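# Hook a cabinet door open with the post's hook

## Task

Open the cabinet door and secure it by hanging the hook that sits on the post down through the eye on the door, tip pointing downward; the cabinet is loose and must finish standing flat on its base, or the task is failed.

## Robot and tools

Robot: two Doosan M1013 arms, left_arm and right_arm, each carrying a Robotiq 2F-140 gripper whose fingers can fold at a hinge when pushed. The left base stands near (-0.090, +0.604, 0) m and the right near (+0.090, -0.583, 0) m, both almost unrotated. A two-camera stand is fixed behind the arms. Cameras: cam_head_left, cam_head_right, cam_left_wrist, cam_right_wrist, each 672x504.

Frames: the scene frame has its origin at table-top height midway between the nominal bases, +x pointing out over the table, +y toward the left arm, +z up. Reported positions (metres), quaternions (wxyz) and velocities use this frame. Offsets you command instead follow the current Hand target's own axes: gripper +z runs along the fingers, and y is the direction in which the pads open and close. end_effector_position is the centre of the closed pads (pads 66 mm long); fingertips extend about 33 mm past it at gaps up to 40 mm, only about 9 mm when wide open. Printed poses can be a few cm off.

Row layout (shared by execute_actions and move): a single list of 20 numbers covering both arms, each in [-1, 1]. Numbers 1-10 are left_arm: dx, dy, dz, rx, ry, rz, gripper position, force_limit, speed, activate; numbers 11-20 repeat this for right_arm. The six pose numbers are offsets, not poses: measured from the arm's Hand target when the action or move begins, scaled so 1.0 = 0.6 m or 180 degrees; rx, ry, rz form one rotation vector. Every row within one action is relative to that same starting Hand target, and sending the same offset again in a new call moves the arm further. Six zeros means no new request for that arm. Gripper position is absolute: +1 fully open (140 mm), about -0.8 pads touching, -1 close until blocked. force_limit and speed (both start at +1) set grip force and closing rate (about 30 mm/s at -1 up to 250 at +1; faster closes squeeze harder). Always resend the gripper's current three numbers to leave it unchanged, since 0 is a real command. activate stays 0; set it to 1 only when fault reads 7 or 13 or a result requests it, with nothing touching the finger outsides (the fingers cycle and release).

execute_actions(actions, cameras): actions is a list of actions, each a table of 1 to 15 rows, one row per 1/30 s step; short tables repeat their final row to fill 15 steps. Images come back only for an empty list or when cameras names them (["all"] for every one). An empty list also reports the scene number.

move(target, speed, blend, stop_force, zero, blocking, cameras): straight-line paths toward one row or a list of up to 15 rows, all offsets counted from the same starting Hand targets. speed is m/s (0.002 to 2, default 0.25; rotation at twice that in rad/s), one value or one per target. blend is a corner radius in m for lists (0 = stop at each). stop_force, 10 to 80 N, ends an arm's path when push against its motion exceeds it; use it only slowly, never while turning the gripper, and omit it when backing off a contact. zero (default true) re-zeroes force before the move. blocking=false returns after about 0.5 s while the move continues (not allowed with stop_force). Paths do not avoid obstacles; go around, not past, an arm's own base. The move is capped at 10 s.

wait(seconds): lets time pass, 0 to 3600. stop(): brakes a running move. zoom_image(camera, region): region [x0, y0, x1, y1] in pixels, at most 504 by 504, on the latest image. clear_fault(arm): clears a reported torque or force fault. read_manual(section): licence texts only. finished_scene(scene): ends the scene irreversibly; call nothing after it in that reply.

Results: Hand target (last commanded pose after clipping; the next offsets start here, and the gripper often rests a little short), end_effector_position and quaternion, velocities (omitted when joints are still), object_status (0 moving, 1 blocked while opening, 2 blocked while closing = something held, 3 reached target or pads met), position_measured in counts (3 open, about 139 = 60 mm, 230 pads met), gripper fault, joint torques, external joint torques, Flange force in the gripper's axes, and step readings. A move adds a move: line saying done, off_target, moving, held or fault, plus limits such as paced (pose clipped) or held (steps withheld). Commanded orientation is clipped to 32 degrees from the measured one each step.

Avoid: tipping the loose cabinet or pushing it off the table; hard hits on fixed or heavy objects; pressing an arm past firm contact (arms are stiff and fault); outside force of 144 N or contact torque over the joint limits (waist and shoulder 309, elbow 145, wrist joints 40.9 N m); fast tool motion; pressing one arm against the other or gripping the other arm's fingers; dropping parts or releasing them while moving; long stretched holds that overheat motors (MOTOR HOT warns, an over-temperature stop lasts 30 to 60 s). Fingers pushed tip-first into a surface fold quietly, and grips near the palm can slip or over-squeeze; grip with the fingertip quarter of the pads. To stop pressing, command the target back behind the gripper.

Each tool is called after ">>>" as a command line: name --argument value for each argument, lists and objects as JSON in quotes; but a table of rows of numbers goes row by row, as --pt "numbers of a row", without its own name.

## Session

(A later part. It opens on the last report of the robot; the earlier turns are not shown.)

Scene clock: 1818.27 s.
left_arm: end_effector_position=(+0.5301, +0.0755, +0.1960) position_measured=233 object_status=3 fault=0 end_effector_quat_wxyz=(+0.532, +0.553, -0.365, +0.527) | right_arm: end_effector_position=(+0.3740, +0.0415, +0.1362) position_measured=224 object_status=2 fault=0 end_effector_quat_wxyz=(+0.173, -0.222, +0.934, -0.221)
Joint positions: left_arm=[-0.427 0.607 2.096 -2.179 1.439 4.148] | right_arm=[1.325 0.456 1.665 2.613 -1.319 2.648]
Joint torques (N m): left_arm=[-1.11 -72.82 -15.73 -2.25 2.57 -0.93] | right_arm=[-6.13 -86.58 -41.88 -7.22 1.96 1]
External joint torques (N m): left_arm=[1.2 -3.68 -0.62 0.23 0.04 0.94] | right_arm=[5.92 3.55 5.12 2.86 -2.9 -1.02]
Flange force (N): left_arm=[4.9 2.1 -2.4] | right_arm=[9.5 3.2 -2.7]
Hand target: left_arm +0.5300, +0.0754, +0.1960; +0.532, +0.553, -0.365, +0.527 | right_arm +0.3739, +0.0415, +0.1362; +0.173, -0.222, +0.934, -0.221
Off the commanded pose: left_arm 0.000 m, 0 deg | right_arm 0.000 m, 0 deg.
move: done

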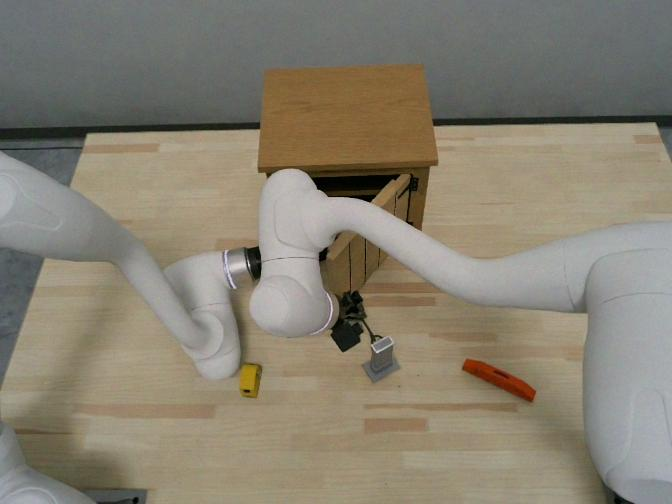

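>>> wait --seconds 0 --cameras '["cam_head_right","cam_right_wrist"]'

>>> zoom_image --camera "cam_head_right" --region '[270, 220, 380, 330]'

>>> zoom_image --camera "cam_right_wrist" --region '[200, 160, 480, 440]'

Scene clock: 1829.70 s.
left_arm: end_effector_position=(+0.5300, +0.0754, +0.1960) position_measured=233 object_status=3 fault=0 end_effector_quat_wxyz=(+0.532, +0.553, -0.365, +0.527) | right_arm: end_effector_position=(+0.3739, +0.0415, +0.1362) position_measured=224 object_status=2 fault=0 end_effector_quat_wxyz=(+0.173, -0.222, +0.934, -0.221)
Joint positions: left_arm=[-0.427 0.607 2.096 -2.179 1.439 4.148] | right_arm=[1.325 0.456 1.665 2.613 -1.319 2.648]
Joint torques (N m): left_arm=[-1.34 -72.84 -15.75 -2.18 2.57 -0.88] | right_arm=[-5.75 -86.9 -41.75 -7.32 1.93 0.82]
External joint torques (N m): left_arm=[1.35 -3.54 -0.58 0.17 0.04 0.89] | right_arm=[5.63 3.64 4.93 2.96 -2.87 -0.85]
Flange force (N): left_arm=[4.8 1.9 -2.5] | right_arm=[9.1 3.5 -2.7]
Hand target: left_arm +0.5300, +0.0754, +0.1960; +0.532, +0.553, -0.365, +0.527 | right_arm +0.3739, +0.0415, +0.1362; +0.173, -0.222, +0.934, -0.221
Tool commands: left_gripper/position=-1.0 left_gripper/force_limit=+0.0 left_gripper/speed=+0.0 left_gripper/activate=+0.0 right_gripper/position=-1.0 right_gripper/force_limit=+0.0 right_gripper/speed=-1.0 right_gripper/activate=+0.0
Off the commanded pose: left_arm 0.000 m, 0 deg | right_arm 0.000 m, 0 deg.

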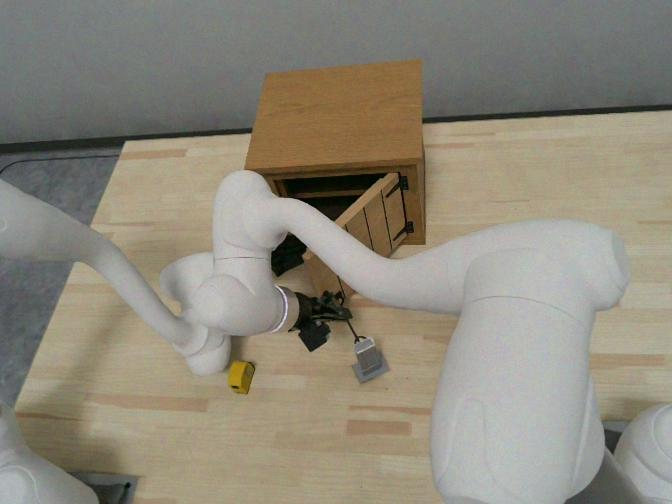

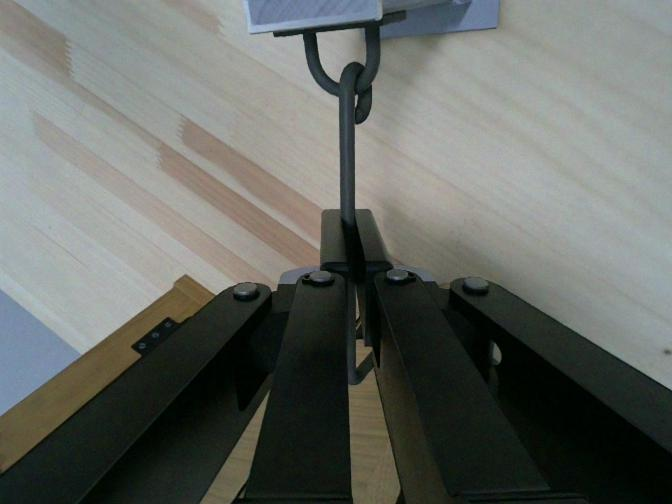

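Scaled by 4.582 from the camera's image (finer frame: 960x720).

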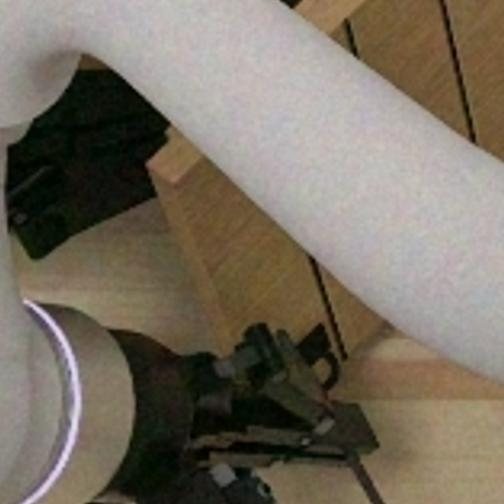

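Scaled by 1.800 from the camera's image (finer frame: 960x720).

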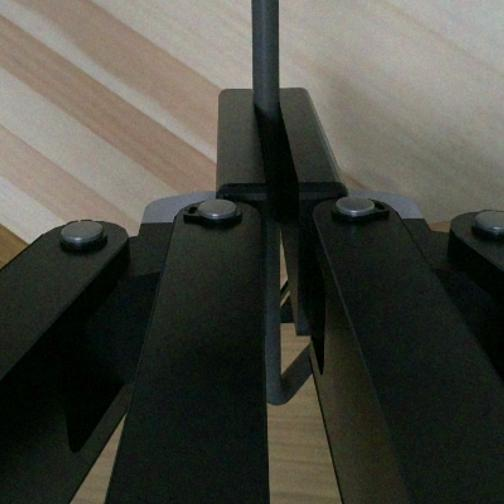

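>>> move --pt "0.0078 -0.0246 -0.0212 0 0 0 -1 0 0 0 0.0193 0.0355 -0.0258 -0.0362 -0.0789 -0.1357 -1 0 -1 0" --pt "0.06 -0.0246 -0.5 0 0 0 -1 0 0 0 0.0193 0.0355 -0.0258 -0.0362 -0.0789 -0.1357 -1 0 -1 0" --speed 0.12 --cameras '["cam_head_left","cam_head_right"]'

>>> zoom_image --camera "cam_head_left" --region '[290, 220, 400, 330]'

>>> zoom_image --camera "cam_head_right" --region '[270, 220, 380, 330]'

Scene clock: 1931.83 s.
left_arm: end_effector_position=(+0.4922, +0.3755, +0.1916) position_measured=233 object_status=3 fault=0 end_effector_quat_wxyz=(+0.532, +0.553, -0.365, +0.527) | right_arm: end_effector_position=(+0.3505, +0.0582, +0.1363) position_measured=224 object_status=2 fault=0 end_effector_quat_wxyz=(+0.223, -0.449, +0.849, -0.170)
Joint positions: left_arm=[0.1 0.566 2.224 -1.69 1.657 4.155] | right_arm=[1.389 0.355 1.82 2.479 -1.067 2.351]
Joint torques (N m): left_arm=[-2.13 -63.59 -10.12 -1.07 2.5 -0.87] | right_arm=[-4.04 -80.4 -51.08 -9.03 5.58 0.68]
External joint torques (N m): left_arm=[2.09 -3.74 -0.63 -0.07 0.12 0.88] | right_arm=[4 7.18 14.34 4.94 -6.12 -0.7]
Flange force (N): left_arm=[5.3 3.3 -3.2] | right_arm=[18.2 5.0 -0.7]
Hand target: left_arm +0.4922, +0.3755, +0.1915; +0.532, +0.553, -0.365, +0.527 | right_arm +0.3505, +0.0582, +0.1363; +0.223, -0.449, +0.849, -0.170
Off the commanded pose: left_arm 0.000 m, 0 deg | right_arm 0.000 m, 0 deg.
move: done

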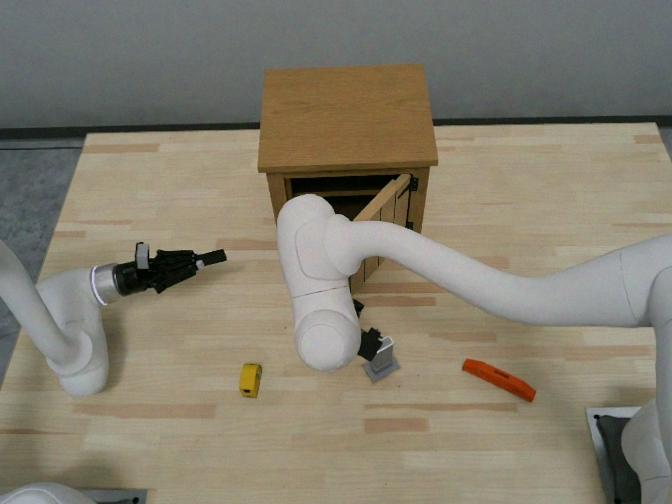

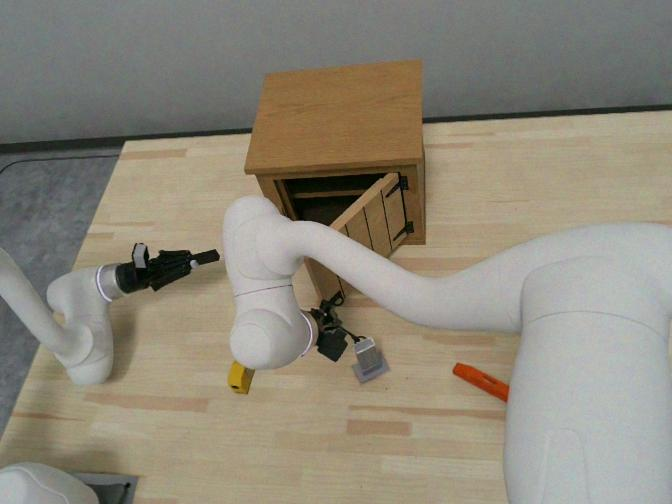

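Scaled by 4.582 from the camera's image (finer frame: 960x720).

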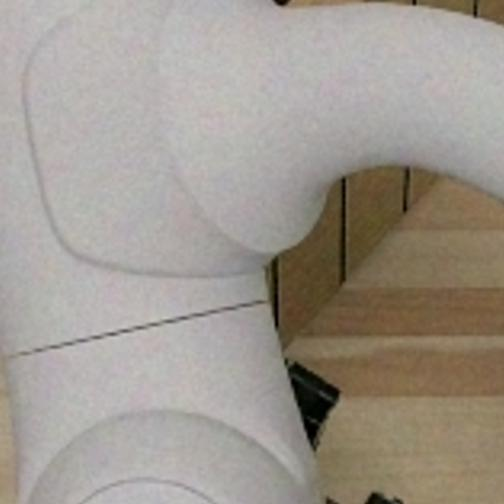

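Scaled by 4.582 from the camera's image (finer frame: 960x720).

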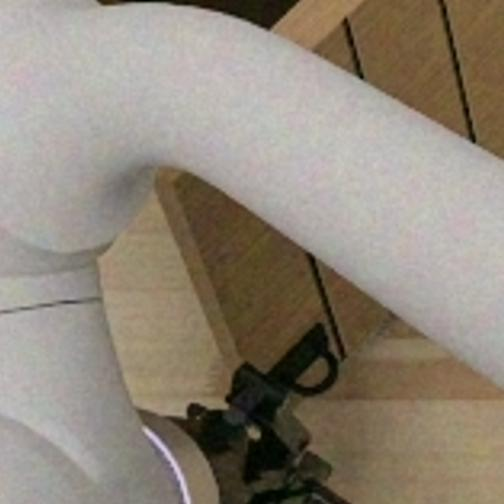

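>>> move --target '[-0.0118,0.3075,0.3108,0.2128,-0.0159,0.0762,0.1,0,0,0,0,0,0,0,0,0,-1,0,-1,0]' --speed 0.2 --cameras '["cam_left_wrist","cam_head_right"]'

Scene clock: 1959.27 s.
left_arm: end_effector_position=(+0.3493, +0.1620, +0.2447) position_measured=117 object_status=3 fault=0 end_effector_quat_wxyz=(+0.247, +0.662, -0.248, +0.663) | right_arm: end_effector_position=(+0.3505, +0.0582, +0.1363) position_measured=224 object_status=2 fault=0 end_effector_quat_wxyz=(+0.223, -0.449, +0.849, -0.170)
Joint positions: left_arm=[-1.007 0.144 2.628 -3.438 1.216 4.82] | right_arm=[1.389 0.355 1.82 2.479 -1.067 2.351]
Joint torques (N m): left_arm=[-1.49 -32.55 -18.58 -1.17 2.78 -0.96] | right_arm=[-3.84 -80.28 -51.21 -9.06 5.59 0.67]
External joint torques (N m): left_arm=[1.51 -1.94 -0.67 -0.06 0.01 0.96] | right_arm=[3.64 7.2 14.58 4.98 -6.15 -0.7]
Flange force (N): left_arm=[7.3 -3.8 0.0] | right_arm=[18.5 4.5 -0.3]
Hand target: left_arm +0.3493, +0.1619, +0.2447; +0.247, +0.662, -0.248, +0.663 | right_arm +0.3505, +0.0582, +0.1363; +0.223, -0.449, +0.849, -0.170
Off the commanded pose: left_arm 0.000 m, 0 deg | right_arm 0.000 m, 0 deg.
move: done
Images, in order (width x height): cam_head_right 672x504, cam_left_wrist 672x504.

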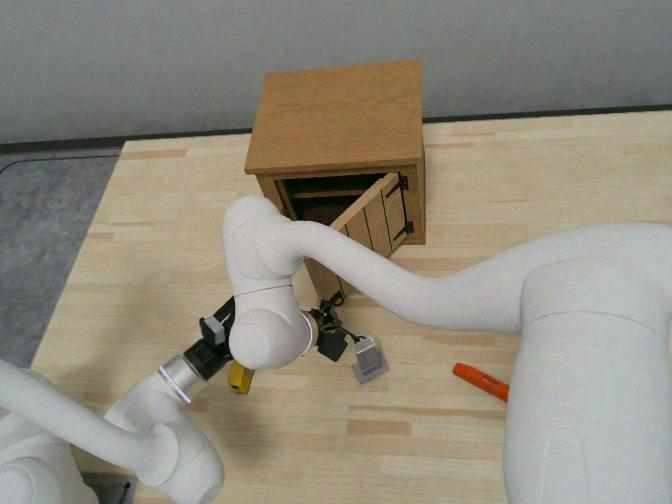

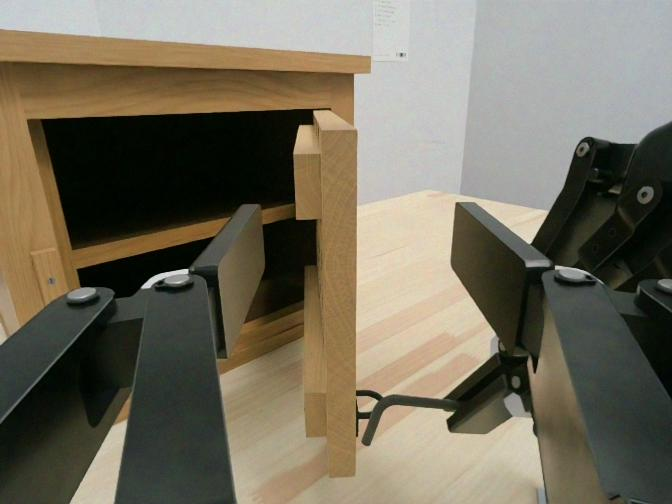

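>>> move --pt "0 0.0133 0.06 0 0 0 0.1 0 0 0 0 0 0 0 0 0 -1 0 -1 0" --pt "0 0.0133 0.155 0 0 0 0.1 0 0 0 0 0 0 0 0 0 -1 0 -1 0" --speed 0.1 --blend 0.02 --cameras '["cam_left_wrist","cam_head_right"]'

Scene clock: 1983.67 s.
left_arm: end_effector_position=(+0.4143, +0.0950, +0.2446) position_measured=117 object_status=3 fault=0 end_effector_quat_wxyz=(+0.247, +0.662, -0.248, +0.663) | right_arm: end_effector_position=(+0.3505, +0.0582, +0.1363) position_measured=224 object_status=2 fault=0 end_effector_quat_wxyz=(+0.223, -0.449, +0.849, -0.170)
Joint positions: left_arm=[-0.96 0.249 2.465 -3.395 1.155 4.818] | right_arm=[1.389 0.355 1.82 2.479 -1.067 2.351]
Joint torques (N m): left_arm=[-1.5 -45.37 -20.76 -1.73 2.66 -0.91] | right_arm=[-4.02 -80.12 -51.07 -9.08 5.6 0.68]
External joint torques (N m): left_arm=[1.58 -2.16 -0.89 0.21 0.14 0.91] | right_arm=[3.87 7.14 14.45 5 -6.15 -0.7]
Flange force (N): left_arm=[5.7 -3.6 0.2] | right_arm=[18.4 4.8 -0.7]
Hand target: left_arm +0.4143, +0.0950, +0.2446; +0.247, +0.662, -0.248, +0.663 | right_arm +0.3505, +0.0582, +0.1363; +0.223, -0.449, +0.849, -0.170
Off the commanded pose: left_arm 0.000 m, 0 deg | right_arm 0.000 m, 0 deg.
move: done; blend cut to 0.0184 m at target 1
Images, in order (width x height): cam_head_right 672x504, cam_left_wrist 672x504.

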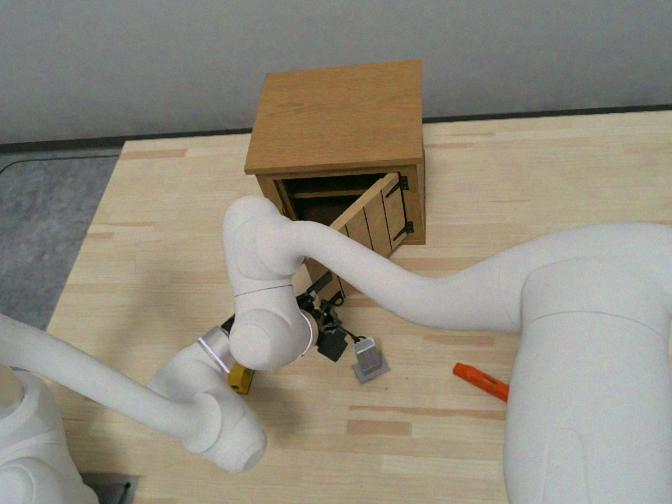

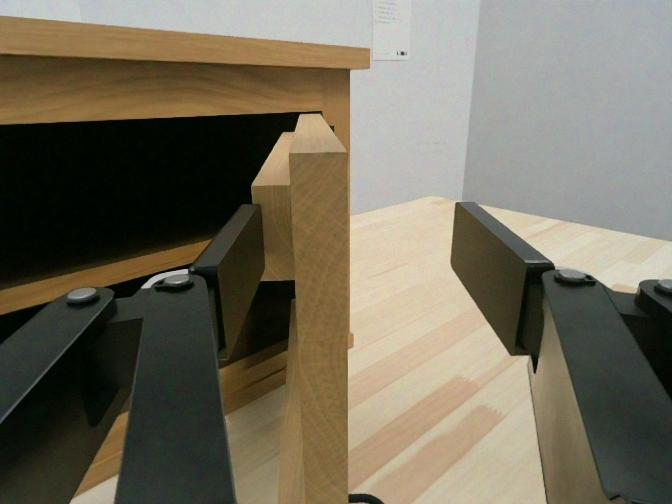

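>>> move --pt "0 -0.06 0 0 0 0 0.1 0 0 0 0 0 0 0 0 0 -1 0 -1 0" --pt "0 -0.108 0 0 0 0 0.1 0 0 0 0 0 0 0 0 0 -1 0 -1 0" --speed '[0.1,0.04]' --blend 0.005 --cameras '["cam_left_wrist","cam_head_right","cam_head_left"]'

>>> zoom_image --camera "cam_head_right" --region '[270, 220, 380, 330]'

Scene clock: 2005.23 s.
left_arm: end_effector_position=(+0.4567, +0.1440, +0.2448) position_measured=117 object_status=3 fault=0 end_effector_quat_wxyz=(+0.247, +0.662, -0.248, +0.663) | right_arm: end_effector_position=(+0.3505, +0.0582, +0.1363) position_measured=224 object_status=2 fault=0 end_effector_quat_wxyz=(+0.223, -0.449, +0.849, -0.170)
Joint positions: left_arm=[-0.793 0.245 2.471 -3.212 1.146 4.743] | right_arm=[1.389 0.355 1.82 2.479 -1.067 2.351]
Joint torques (N m): left_arm=[-1.06 -43.8 -19.98 -2.2 2.76 -0.75] | right_arm=[-4.02 -80.15 -51.14 -9.04 5.62 0.69]
External joint torques (N m): left_arm=[1.1 -2.23 -0.69 0.46 0.04 0.75] | right_arm=[4.02 6.92 14.48 4.95 -6.17 -0.71]
Flange force (N): left_arm=[5.6 -3.3 -0.9] | right_arm=[18.7 4.7 -1.0]
Hand target: left_arm +0.4568, +0.1440, +0.2447; +0.247, +0.662, -0.248, +0.663 | right_arm +0.3505, +0.0582, +0.1363; +0.223, -0.449, +0.849, -0.170
Off the commanded pose: left_arm 0.000 m, 0 deg | right_arm 0.000 m, 0 deg.
move: done
Images, in order (width x height): cam_head_left 672x504, cam_head_right 672x504, cam_left_wrist 672x504.

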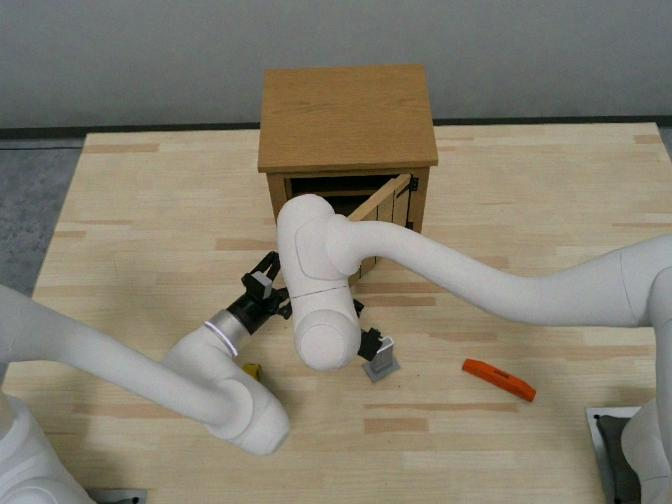

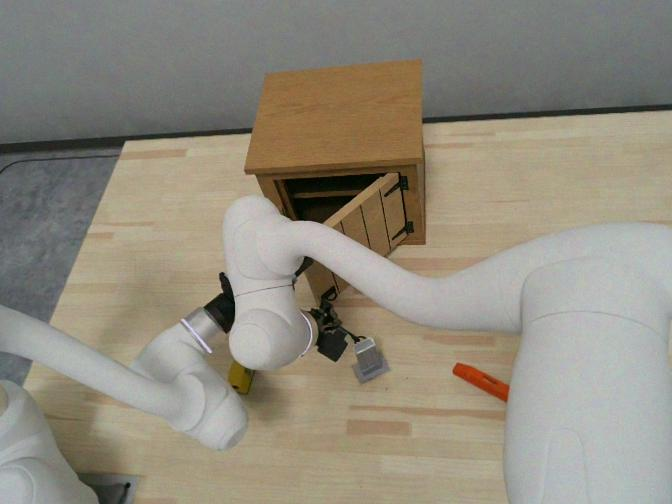

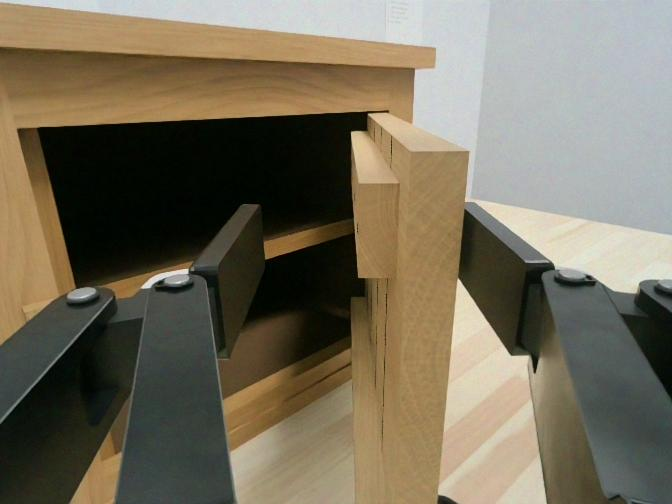

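Scaled by 4.582 from the camera's image (finer frame: 960x720).

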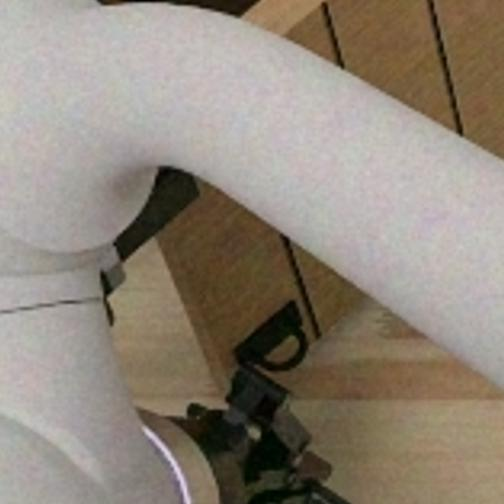

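>>> move --target '[0,0,0,0,0,0,0.1,0,0,0,0.0037,-0.0418,0.0232,0.0362,0.0789,0.1357,-1,0,-1,0]' --speed 0.1 --cameras '["cam_right_wrist","cam_head_right","cam_head_left"]'

>>> zoom_image --camera "cam_head_left" --region '[290, 220, 400, 330]'

>>> zoom_image --camera "cam_right_wrist" --region '[310, 260, 410, 400]'

>>> zoom_image --camera "cam_head_right" --region '[270, 220, 380, 330]'

Scene clock: 2027.07 s.
left_arm: end_effector_position=(+0.4568, +0.1440, +0.2447) position_measured=117 object_status=3 fault=0 end_effector_quat_wxyz=(+0.247, +0.662, -0.248, +0.663) | right_arm: end_effector_position=(+0.3739, +0.0415, +0.1363) position_measured=224 object_status=2 fault=0 end_effector_quat_wxyz=(+0.173, -0.222, +0.934, -0.221)
Joint positions: left_arm=[-0.793 0.245 2.471 -3.212 1.146 4.743] | right_arm=[1.325 0.456 1.665 2.613 -1.319 2.648]
Joint torques (N m): left_arm=[-1.29 -44.01 -20.09 -1.88 2.73 -0.86] | right_arm=[-4.67 -88.02 -41.13 -6.89 1.39 0.52]
External joint torques (N m): left_arm=[1.36 -2.06 -0.72 0.12 0.07 0.85] | right_arm=[4.74 4.95 4.45 2.54 -2.33 -0.55]
Flange force (N): left_arm=[5.1 -2.9 -0.8] | right_arm=[7.0 5.4 -1.0]
Hand target: left_arm +0.4568, +0.1440, +0.2447; +0.247, +0.662, -0.248, +0.663 | right_arm +0.3740, +0.0416, +0.1363; +0.173, -0.222, +0.934, -0.221
Off the commanded pose: left_arm 0.000 m, 0 deg | right_arm 0.000 m, 0 deg.
move: done
Images, in order (width x height): cam_head_left 672x504, cam_head_right 672x504, cam_right_wrist 672x504.

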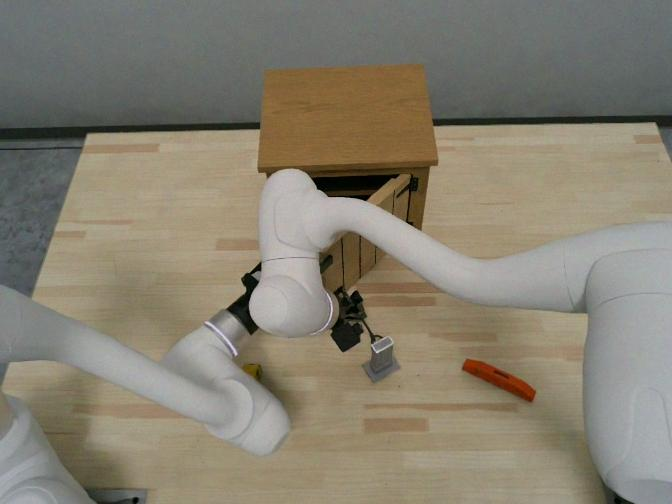

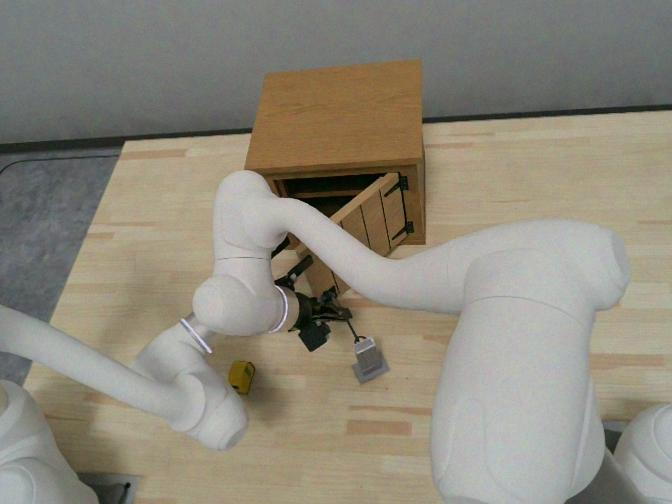

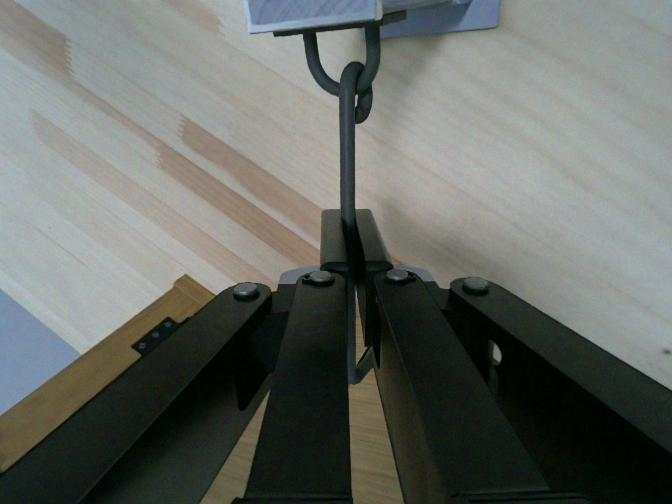

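Scaled by 4.582 from the camera's image (finer frame: 960x720).

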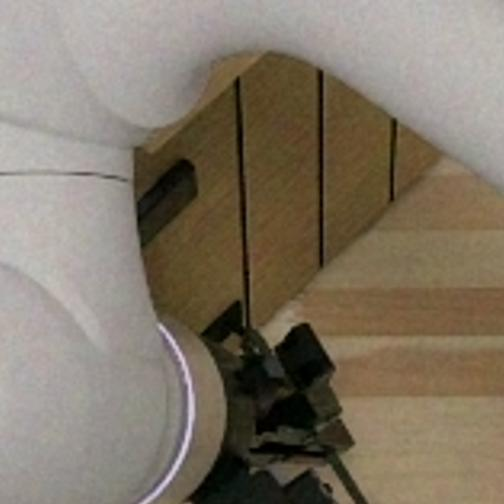

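Scaled by 3.600 from the camera's image (finer frame: 960x720).

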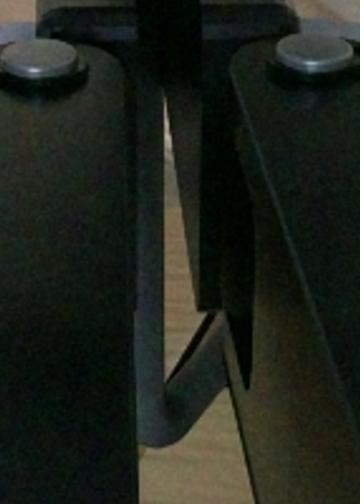

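Scaled by 4.582 from the camera's image (finer frame: 960x720).

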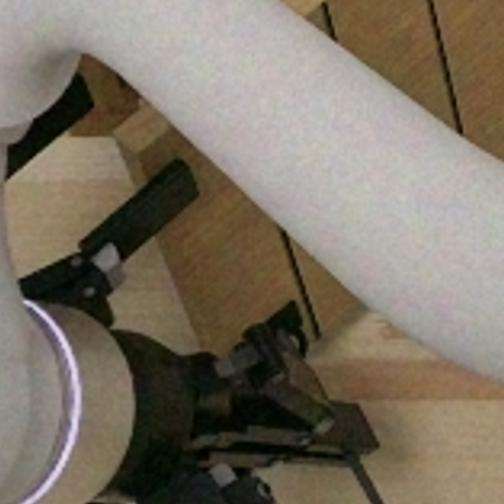

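>>> move --target '[0,0,0,0,0,0,0.1,0,0,0,-0.0045,0.0095,0.0163,0,0.0481,-0.0278,-1,0,-1,0]' --speed 0.04 --cameras '["cam_right_wrist"]'

>>> zoom_image --camera "cam_right_wrist" --region '[310, 260, 410, 400]'

Scene clock: 2040.50 s.
left_arm: end_effector_position=(+0.4568, +0.1440, +0.2447) position_measured=117 object_status=3 fault=0 end_effector_quat_wxyz=(+0.247, +0.662, -0.248, +0.663) | right_arm: end_effector_position=(+0.3784, +0.0442, +0.1259) position_measured=224 object_status=2 fault=0 end_effector_quat_wxyz=(+0.092, -0.245, +0.934, -0.244)
Joint positions: left_arm=[-0.793 0.245 2.471 -3.212 1.146 4.743] | right_arm=[1.275 0.511 1.585 2.727 -1.405 2.483]
Joint torques (N m): left_arm=[-1.48 -44.01 -19.91 -1.93 2.74 -0.93] | right_arm=[-2.69 -90.7 -37.05 -4.71 -0.2 0.83]
External joint torques (N m): left_arm=[1.52 -2.16 -0.57 0.21 0.05 0.92] | right_arm=[2.23 2.27 0.15 0.3 -0.86 -0.85]
Flange force (N): left_arm=[5.4 -3.5 -1.1] | right_arm=[-1.0 4.0 -2.1]
Hand target: left_arm +0.4568, +0.1440, +0.2447; +0.247, +0.662, -0.248, +0.663 | right_arm +0.3784, +0.0442, +0.1259; +0.092, -0.245, +0.934, -0.244
Off the commanded pose: left_arm 0.000 m, 0 deg | right_arm 0.000 m, 0 deg.
move: done

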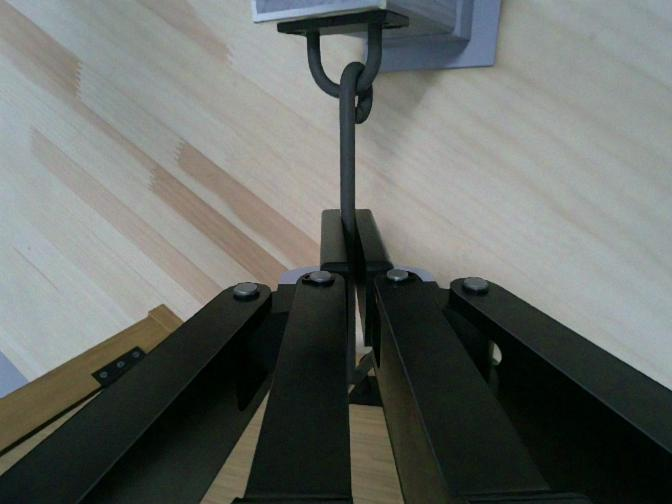

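Scaled by 3.600 from the camera's image (finer frame: 960x720).

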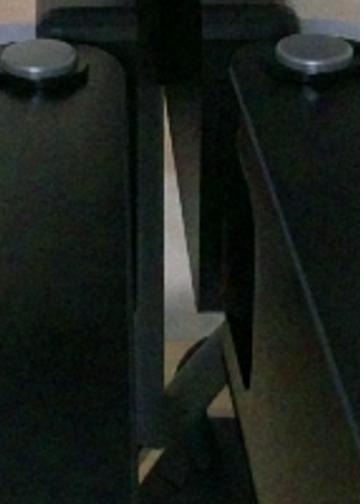

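>>> move --target '[0,0,0,0,0,0,0.1,0,0,0,-0.0026,0.0046,0.0081,0,0.024,-0.0139,-1,0,-1,0]' --speed 0.03 --cameras '["cam_right_wrist"]'

>>> zoom_image --camera "cam_right_wrist" --region '[310, 260, 410, 400]'

Scene clock: 2050.00 s.
left_arm: end_effector_position=(+0.4568, +0.1440, +0.2447) position_measured=117 object_status=3 fault=0 end_effector_quat_wxyz=(+0.247, +0.662, -0.248, +0.663) | right_arm: end_effector_position=(+0.3786, +0.0443, +0.1253) position_measured=224 object_status=2 fault=0 end_effector_quat_wxyz=(+0.088, -0.246, +0.934, -0.245)
Joint positions: left_arm=[-0.793 0.245 2.471 -3.212 1.146 4.743] | right_arm=[1.273 0.514 1.581 2.732 -1.41 2.475]
Joint torques (N m): left_arm=[-1.28 -43.9 -20.03 -1.84 2.75 -0.9] | right_arm=[-3.91 -90.68 -36.8 -4.59 -0.7 0.77]
External joint torques (N m): left_arm=[1.29 -2.24 -0.63 0.12 0.05 0.89] | right_arm=[3.56 2.21 -0.07 0.19 -0.36 -0.79]
Flange force (N): left_arm=[5.6 -2.6 -1.1] | right_arm=[0.0 5.2 -2.2]
Hand target: left_arm +0.4568, +0.1440, +0.2447; +0.247, +0.662, -0.248, +0.663 | right_arm +0.3786, +0.0443, +0.1254; +0.088, -0.246, +0.934, -0.245 (not the last commanded pose)
Off the commanded pose: left_arm 0.000 m, 0 deg | right_arm 0.005 m, 5 deg.
move: held (right_arm; a check stopped the path); limits=held
pose unreachable (right arm): on one or more control steps of this call, first in action 0 (counted from 0), this arm could not follow its commanded pose, so it was not sent that pose on those steps. It may still have moved: this result reports where it is.
cause: moving toward the commanded pose would bring a part of the arm too close to another arm (a part of this arm just beyond joint 6 (wrist roll) and the left arm's gripper, 6 mm apart when this arm was first held).

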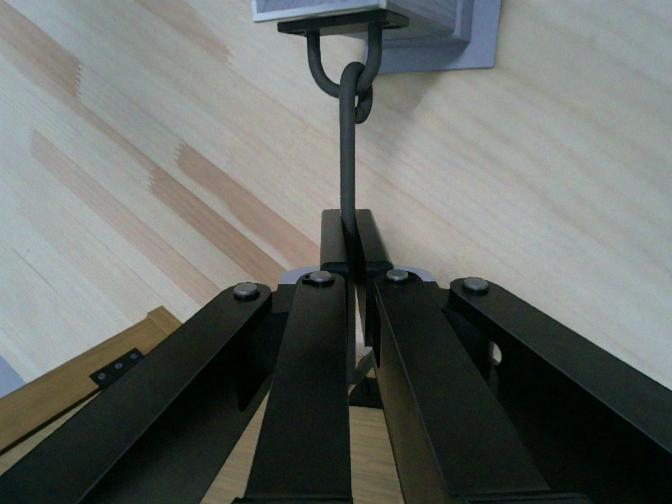

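Scaled by 3.600 from the camera's image (finer frame: 960x720).

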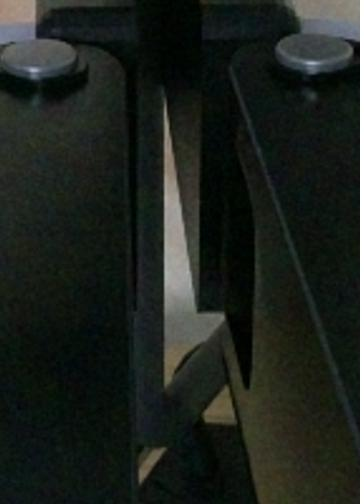

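>>> move --pt "0 0.006 0 0 0 0 0.1 0 0 0 0 0 0 0 0 0 -1 0 -1 0" --pt "0 0 -0.25 0 0 0 0.1 0 0 0 0 0 0 0 0 0 -1 0 -1 0" --pt "0 -0.3 -0.3 0 0 0 0.1 0 0 0 0 0 0 0 0 0 -1 0 -1 0" --speed 0.2 --blend 0.004

>>> move --target '[0,0,0,0,0,0,0.1,0,0,0,-0.0026,0.0046,0.0081,0,0.024,-0.0139,-1,0,-1,0]' --speed 0.03 --cameras '["cam_right_wrist"]'

>>> zoom_image --camera "cam_right_wrist" --region '[310, 260, 410, 400]'

Scene clock: 2064.27 s.
left_arm: end_effector_position=(+0.4568, +0.1440, +0.2447) position_measured=117 object_status=3 fault=0 end_effector_quat_wxyz=(+0.247, +0.662, -0.248, +0.663) | right_arm: end_effector_position=(+0.3786, +0.0443, +0.1254) position_measured=224 object_status=2 fault=0 end_effector_quat_wxyz=(+0.088, -0.246, +0.934, -0.245)
Joint positions: left_arm=[-0.793 0.245 2.471 -3.212 1.146 4.743] | right_arm=[1.273 0.514 1.581 2.732 -1.41 2.476]
Joint torques (N m): left_arm=[-0.98 -43.98 -20 -1.9 2.76 -0.87] | right_arm=[-1.95 -90.81 -35.76 -4.22 -0.92 0.67]
External joint torques (N m): left_arm=[1.18 -2.36 -0.58 0.16 0.04 0.87] | right_arm=[1.86 2.11 -1.1 -0.19 -0.15 -0.69]
Flange force (N): left_arm=[5.9 -2.5 -1.3] | right_arm=[-2.9 4.8 -2.4]
Hand target: left_arm +0.4568, +0.1440, +0.2447; +0.247, +0.662, -0.248, +0.663 (not the last commanded pose) | right_arm +0.3786, +0.0443, +0.1254; +0.088, -0.246, +0.934, -0.245
Off the commanded pose: left_arm 0.255 m, 0 deg | right_arm 0.000 m, 0 deg.
move: held (left_arm; a check stopped the path); path passed 1 of 3 targets; blend cut to 0.0018 m at target 1; a check withheld steps on the way to target 1, so it may have been missed; limits=held
pose unreachable (left arm): on one or more control steps of this call, first in action 0 (counted from 0), this arm could not follow its commanded pose, so it was not sent that pose on those steps. It may still have moved: this result reports where it is.
cause: moving toward the commanded pose would bring a part of the arm too close to another arm (this arm's gripper and a part of the right arm just beyond its joint 6 (wrist roll), 6 mm apart when this arm was first held).

Scene clock: 2064.77 s.
left_arm: end_effector_position=(+0.4568, +0.1440, +0.2447) position_measured=117 object_status=3 fault=0 end_effector_quat_wxyz=(+0.247, +0.662, -0.248, +0.663) | right_arm: end_effector_position=(+0.3786, +0.0442, +0.1254) position_measured=224 object_status=2 fault=0 end_effector_quat_wxyz=(+0.088, -0.246, +0.933, -0.245)
Joint positions: left_arm=[-0.793 0.245 2.471 -3.212 1.146 4.743] | right_arm=[1.273 0.514 1.581 2.732 -1.41 2.475]
Joint torques (N m): left_arm=[-1.43 -43.89 -19.89 -1.95 2.77 -0.87] | right_arm=[-2.59 -90.95 -35.51 -4.36 -1.19 0.5]
External joint torques (N m): left_arm=[1.49 -2.12 -1.01 0.19 0.04 0.86] | right_arm=[2.34 2.74 -1.22 -0.03 0.12 -0.53]
Flange force (N): left_arm=[5.5 -3.4 -0.3] | right_arm=[-3.0 6.3 -2.2]
Hand target: left_arm +0.4568, +0.1440, +0.2447; +0.247, +0.662, -0.248, +0.663 | right_arm +0.3786, +0.0442, +0.1254; +0.088, -0.246, +0.933, -0.245 (not the last commanded pose)
Off the commanded pose: left_arm 0.000 m, 0 deg | right_arm 0.006 m, 5 deg.
move: held (right_arm; a check stopped the path); limits=held
pose unreachable (right arm): on one or more control steps of this call, first in action 0 (counted from 0), this arm could not follow its commanded pose, so it was not sent that pose on those steps. It may still have moved: this result reports where it is.
cause: moving toward the commanded pose would bring a part of the arm too close to another arm (a part of this arm just beyond joint 6 (wrist roll) and the left arm's gripper, 6 mm apart when this arm was first held).

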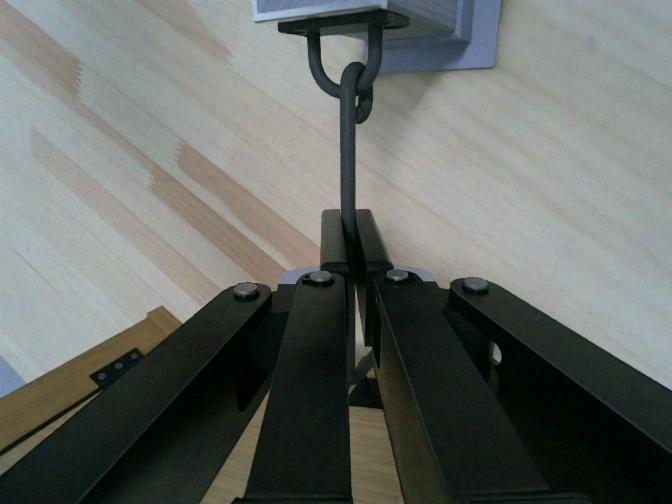

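Scaled by 3.600 from the camera's image (finer frame: 960x720).

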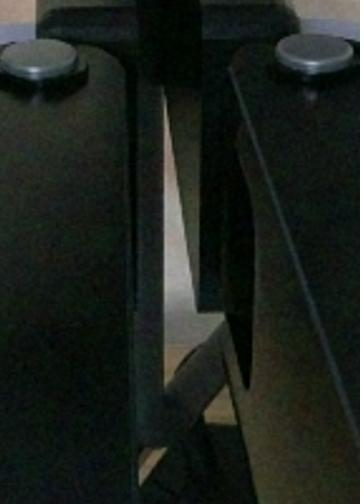

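>>> move --target '[0,0,0,0,0,0,0.1,0,0,0,0.0021,-0.0049,-0.008,0,-0.024,0.0139,-1,0,-1,0]' --speed 0.06

>>> move --pt "0 0.003 0 0 0 0 0.1 0 0 0 0 0 0 0 0 0 -1 0 -1 0" --pt "0 0.0 -0.25 0 0 0 0.1 0 0 0 0 0 0 0 0 0 -1 0 -1 0" --pt "0 -0.3 -0.3 0 0 0 0.1 0 0 0 0 0 0 0 0 0 -1 0 -1 0" --speed 0.2 --blend 0.002

Scene clock: 2081.90 s.
left_arm: end_effector_position=(+0.4568, +0.1440, +0.2447) position_measured=117 object_status=3 fault=0 end_effector_quat_wxyz=(+0.247, +0.662, -0.248, +0.663) | right_arm: end_effector_position=(+0.3774, +0.0433, +0.1310) position_measured=224 object_status=2 fault=0 end_effector_quat_wxyz=(+0.129, -0.235, +0.935, -0.234)
Joint positions: left_arm=[-0.793 0.245 2.471 -3.212 1.146 4.743] | right_arm=[1.296 0.485 1.62 2.678 -1.365 2.553]
Joint torques (N m): left_arm=[-1.62 -43.89 -19.98 -1.89 2.77 -0.91] | right_arm=[-6.59 -89.63 -43.31 -7.66 2.65 1]
External joint torques (N m): left_arm=[1.57 -2.28 -0.68 0.16 0.03 0.91] | right_arm=[6.28 3.59 6.48 3.27 -3.65 -1.03]
Flange force (N): left_arm=[5.8 -3.5 -1.0] | right_arm=[11.5 2.6 -1.5]
Hand target: left_arm +0.4568, +0.1440, +0.2447; +0.247, +0.662, -0.248, +0.663 | right_arm +0.3774, +0.0433, +0.1310; +0.129, -0.235, +0.935, -0.234
Off the commanded pose: left_arm 0.000 m, 0 deg | right_arm 0.000 m, 0 deg.
move: done

Scene clock: 2084.30 s.
left_arm: end_effector_position=(+0.4386, +0.3979, +0.2451) position_measured=117 object_status=3 fault=0 end_effector_quat_wxyz=(+0.247, +0.662, -0.248, +0.663) | right_arm: end_effector_position=(+0.3774, +0.0433, +0.1310) position_measured=224 object_status=2 fault=0 end_effector_quat_wxyz=(+0.129, -0.235, +0.935, -0.234)
Joint positions: left_arm=[-0.099 0.124 2.654 -2.48 1.279 4.494] | right_arm=[1.296 0.485 1.62 2.678 -1.365 2.553]
Joint torques (N m): left_arm=[-1.11 -26.51 -14.18 -2.07 2.73 -0.87] | right_arm=[-6.7 -90.07 -43.46 -7.95 2.72 0.84]
External joint torques (N m): left_arm=[0.99 -1.26 -0.55 0.28 -0.01 0.87] | right_arm=[6.92 4.24 6.7 3.57 -3.72 -0.86]
Flange force (N): left_arm=[2.5 -2.4 -2.8] | right_arm=[12.1 3.9 -1.6]
Hand target: left_arm +0.4386, +0.3979, +0.2451; +0.247, +0.662, -0.248, +0.663 | right_arm +0.3774, +0.0433, +0.1310; +0.129, -0.235, +0.935, -0.234
Off the commanded pose: left_arm 0.000 m, 0 deg | right_arm 0.000 m, 0 deg.
move: done; blend cut to 0.0009 m at target 1

Lower: two 5° steps.

>>> move --target '[0,0,0,0,0,0,0.1,0,0,0,-0.0026,0.0046,0.0081,0,0.024,-0.0139,-1,0,-1,0]' --speed 0.04

>>> move --target '[0,0,0,0,0,0,0.1,0,0,0,-0.0026,0.0046,0.0081,0,0.024,-0.0139,-1,0,-1,0]' --speed 0.03 --cameras '["cam_right_wrist"]'

>>> zoom_image --camera "cam_right_wrist" --region '[310, 260, 410, 400]'

Scene clock: 2092.43 s.
left_arm: end_effector_position=(+0.4386, +0.3979, +0.2451) position_measured=117 object_status=3 fault=0 end_effector_quat_wxyz=(+0.247, +0.662, -0.248, +0.663) | right_arm: end_effector_position=(+0.3794, +0.0444, +0.1256) position_measured=224 object_status=2 fault=0 end_effector_quat_wxyz=(+0.088, -0.246, +0.933, -0.245)
Joint positions: left_arm=[-0.099 0.124 2.654 -2.479 1.279 4.494] | right_arm=[1.272 0.514 1.58 2.732 -1.411 2.474]
Joint torques (N m): left_arm=[-1.72 -26.42 -14.14 -1.98 2.68 -0.92] | right_arm=[-1.61 -90.26 -36.95 -3.91 0.68 0.89]
External joint torques (N m): left_arm=[1.68 -1.41 -0.75 0.17 0.05 0.91] | right_arm=[1.64 1.64 0.11 -0.49 -1.75 -0.91]
Flange force (N): left_arm=[2.7 -4.2 -4.0] | right_arm=[-1.6 2.6 -3.3]
Hand target: left_arm +0.4386, +0.3979, +0.2451; +0.247, +0.662, -0.248, +0.663 | right_arm +0.3794, +0.0444, +0.1256; +0.088, -0.246, +0.933, -0.245
Off the commanded pose: left_arm 0.000 m, 0 deg | right_arm 0.000 m, 0 deg.
move: done

Scene clock: 2094.17 s.
left_arm: end_effector_position=(+0.4386, +0.3979, +0.2451) position_measured=117 object_status=3 fault=0 end_effector_quat_wxyz=(+0.247, +0.662, -0.248, +0.663) | right_arm: end_effector_position=(+0.3810, +0.0453, +0.1201) position_measured=224 object_status=2 fault=0 end_effector_quat_wxyz=(+0.048, -0.257, +0.931, -0.256)
Joint positions: left_arm=[-0.099 0.124 2.654 -2.479 1.279 4.494] | right_arm=[1.25 0.545 1.54 2.782 -1.46 2.401]
Joint torques (N m): left_arm=[-1.43 -26.24 -14.09 -2.02 2.7 -0.91] | right_arm=[-1.73 -93.07 -36.19 -3.99 -0.37 0.86]
External joint torques (N m): left_arm=[1.46 -1.59 -0.73 0.21 0.02 0.91] | right_arm=[1.94 1.6 -0.77 -0.43 -0.78 -0.88]
Flange force (N): left_arm=[3.4 -3.5 -3.7] | right_arm=[-2.5 3.6 -3.2]
Hand target: left_arm +0.4386, +0.3979, +0.2451; +0.247, +0.662, -0.248, +0.663 | right_arm +0.3810, +0.0453, +0.1201; +0.048, -0.257, +0.931, -0.256
Off the commanded pose: left_arm 0.000 m, 0 deg | right_arm 0.000 m, 0 deg.
move: done

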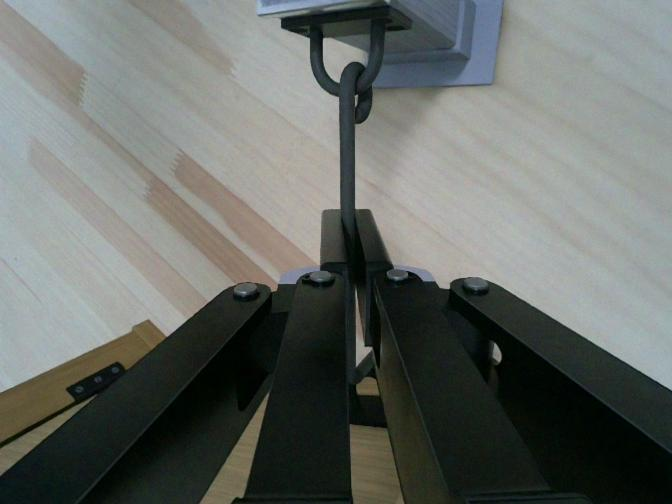

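Scaled by 3.600 from the camera's image (finer frame: 960x720).

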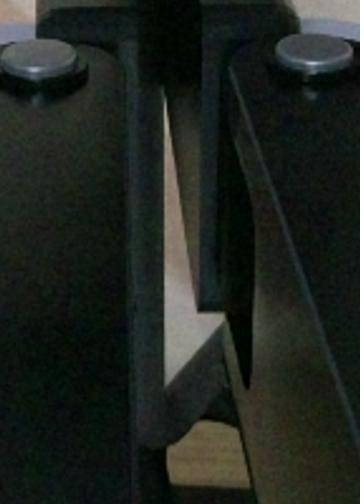

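>>> move --target '[0,0,0,0,0,0,0.1,0,0,0,-0.0021,0.0037,0.0065,0,0.0192,-0.0111,-1,0,-1,0]' --speed 0.025 --cameras '["cam_right_wrist","cam_head_left","cam_head_right"]'

>>> zoom_image --camera "cam_head_left" --region '[328, 280, 378, 330]'

>>> zoom_image --camera "cam_head_right" --region '[305, 275, 355, 325]'

>>> zoom_image --camera "cam_right_wrist" --region '[310, 300, 410, 440]'

Scene clock: 2110.53 s.
left_arm: end_effector_position=(+0.4386, +0.3979, +0.2451) position_measured=117 object_status=3 fault=0 end_effector_quat_wxyz=(+0.247, +0.662, -0.248, +0.663) | right_arm: end_effector_position=(+0.3819, +0.0458, +0.1156) position_measured=224 object_status=2 fault=0 end_effector_quat_wxyz=(+0.015, -0.266, +0.927, -0.265)
Joint positions: left_arm=[-0.099 0.124 2.654 -2.479 1.279 4.494] | right_arm=[1.232 0.571 1.509 2.818 -1.502 2.346]
Joint torques (N m): left_arm=[-1.48 -26.19 -14.16 -1.96 2.7 -0.89] | right_arm=[-1.66 -95.91 -35.01 -3.97 -0.71 0.78]
External joint torques (N m): left_arm=[1.55 -1.92 -0.75 0.14 0.03 0.89] | right_arm=[1.96 2.47 -1.66 -0.4 -0.53 -0.8]
Flange force (N): left_arm=[4.5 -3.3 -4.1] | right_arm=[-4.9 5.4 -4.2]
Hand target: left_arm +0.4386, +0.3979, +0.2451; +0.247, +0.662, -0.248, +0.663 | right_arm +0.3819, +0.0458, +0.1156; +0.015, -0.266, +0.927, -0.265
Off the commanded pose: left_arm 0.000 m, 0 deg | right_arm 0.000 m, 0 deg.
move: done
Images, in order (width x height): cam_head_left 672x504, cam_head_right 672x504, cam_right_wrist 672x504.

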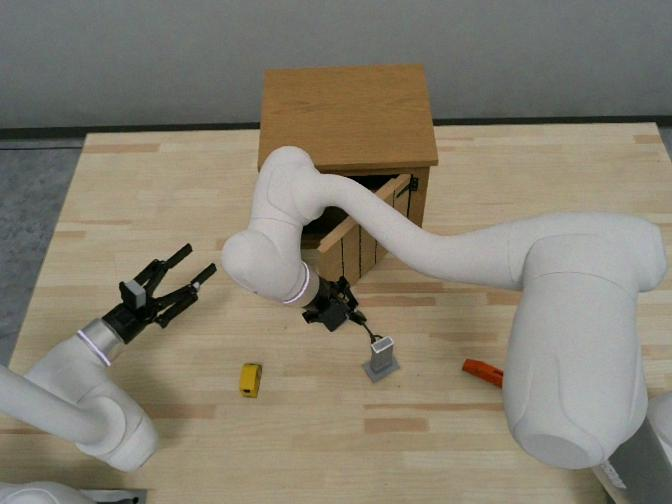

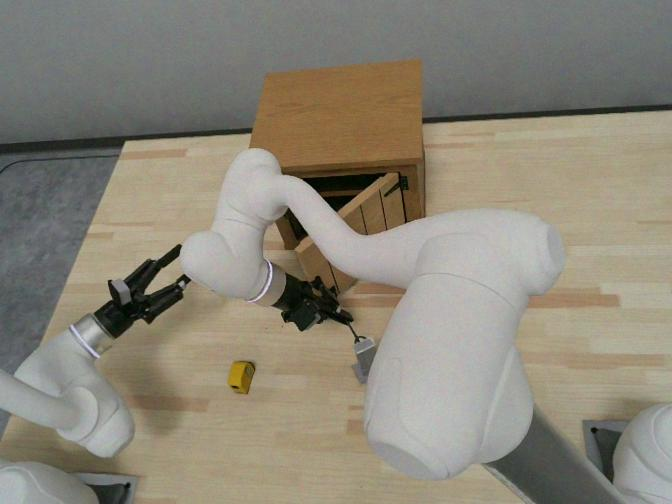

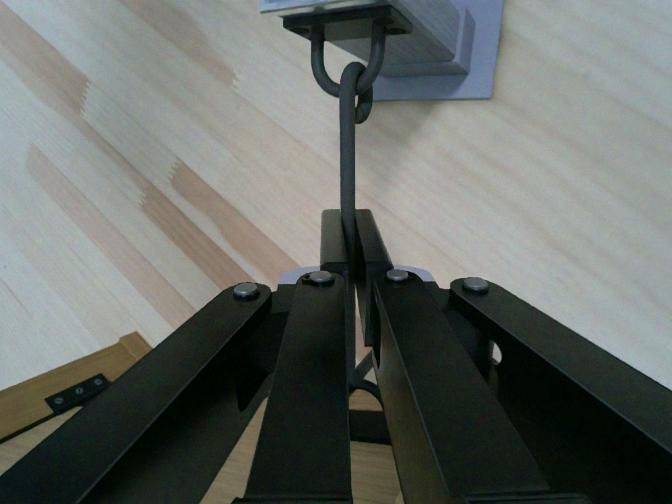

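Scaled by 10.080 from the camera's image (finer frame: 960x720).

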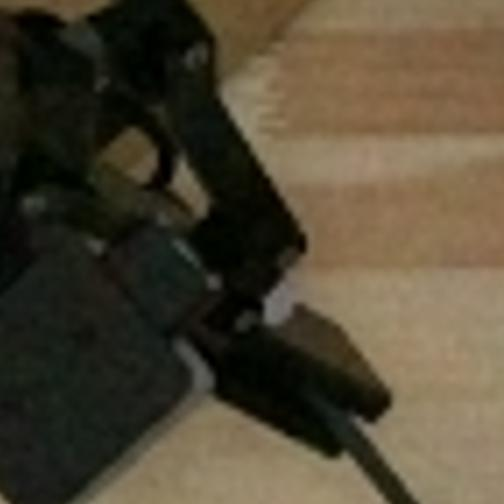

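Scaled by 10.080 from the camera's image (finer frame: 960x720).

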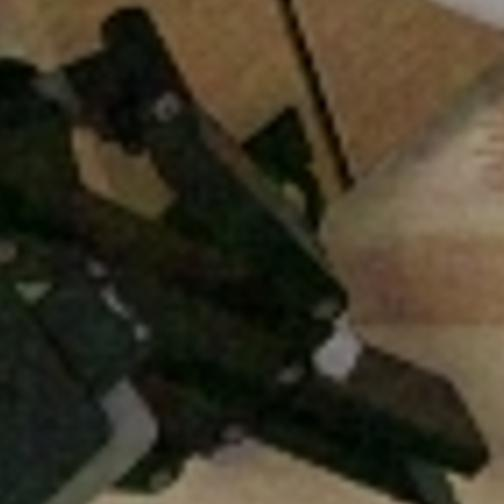

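Scaled by 3.600 from the camera's image (finer frame: 960x720).

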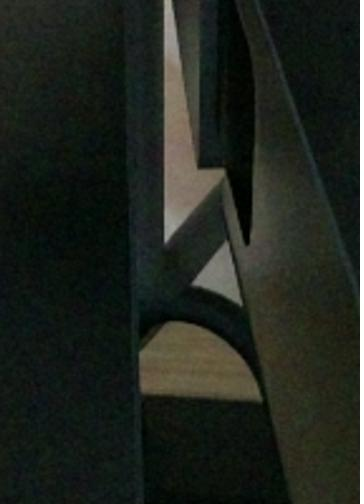

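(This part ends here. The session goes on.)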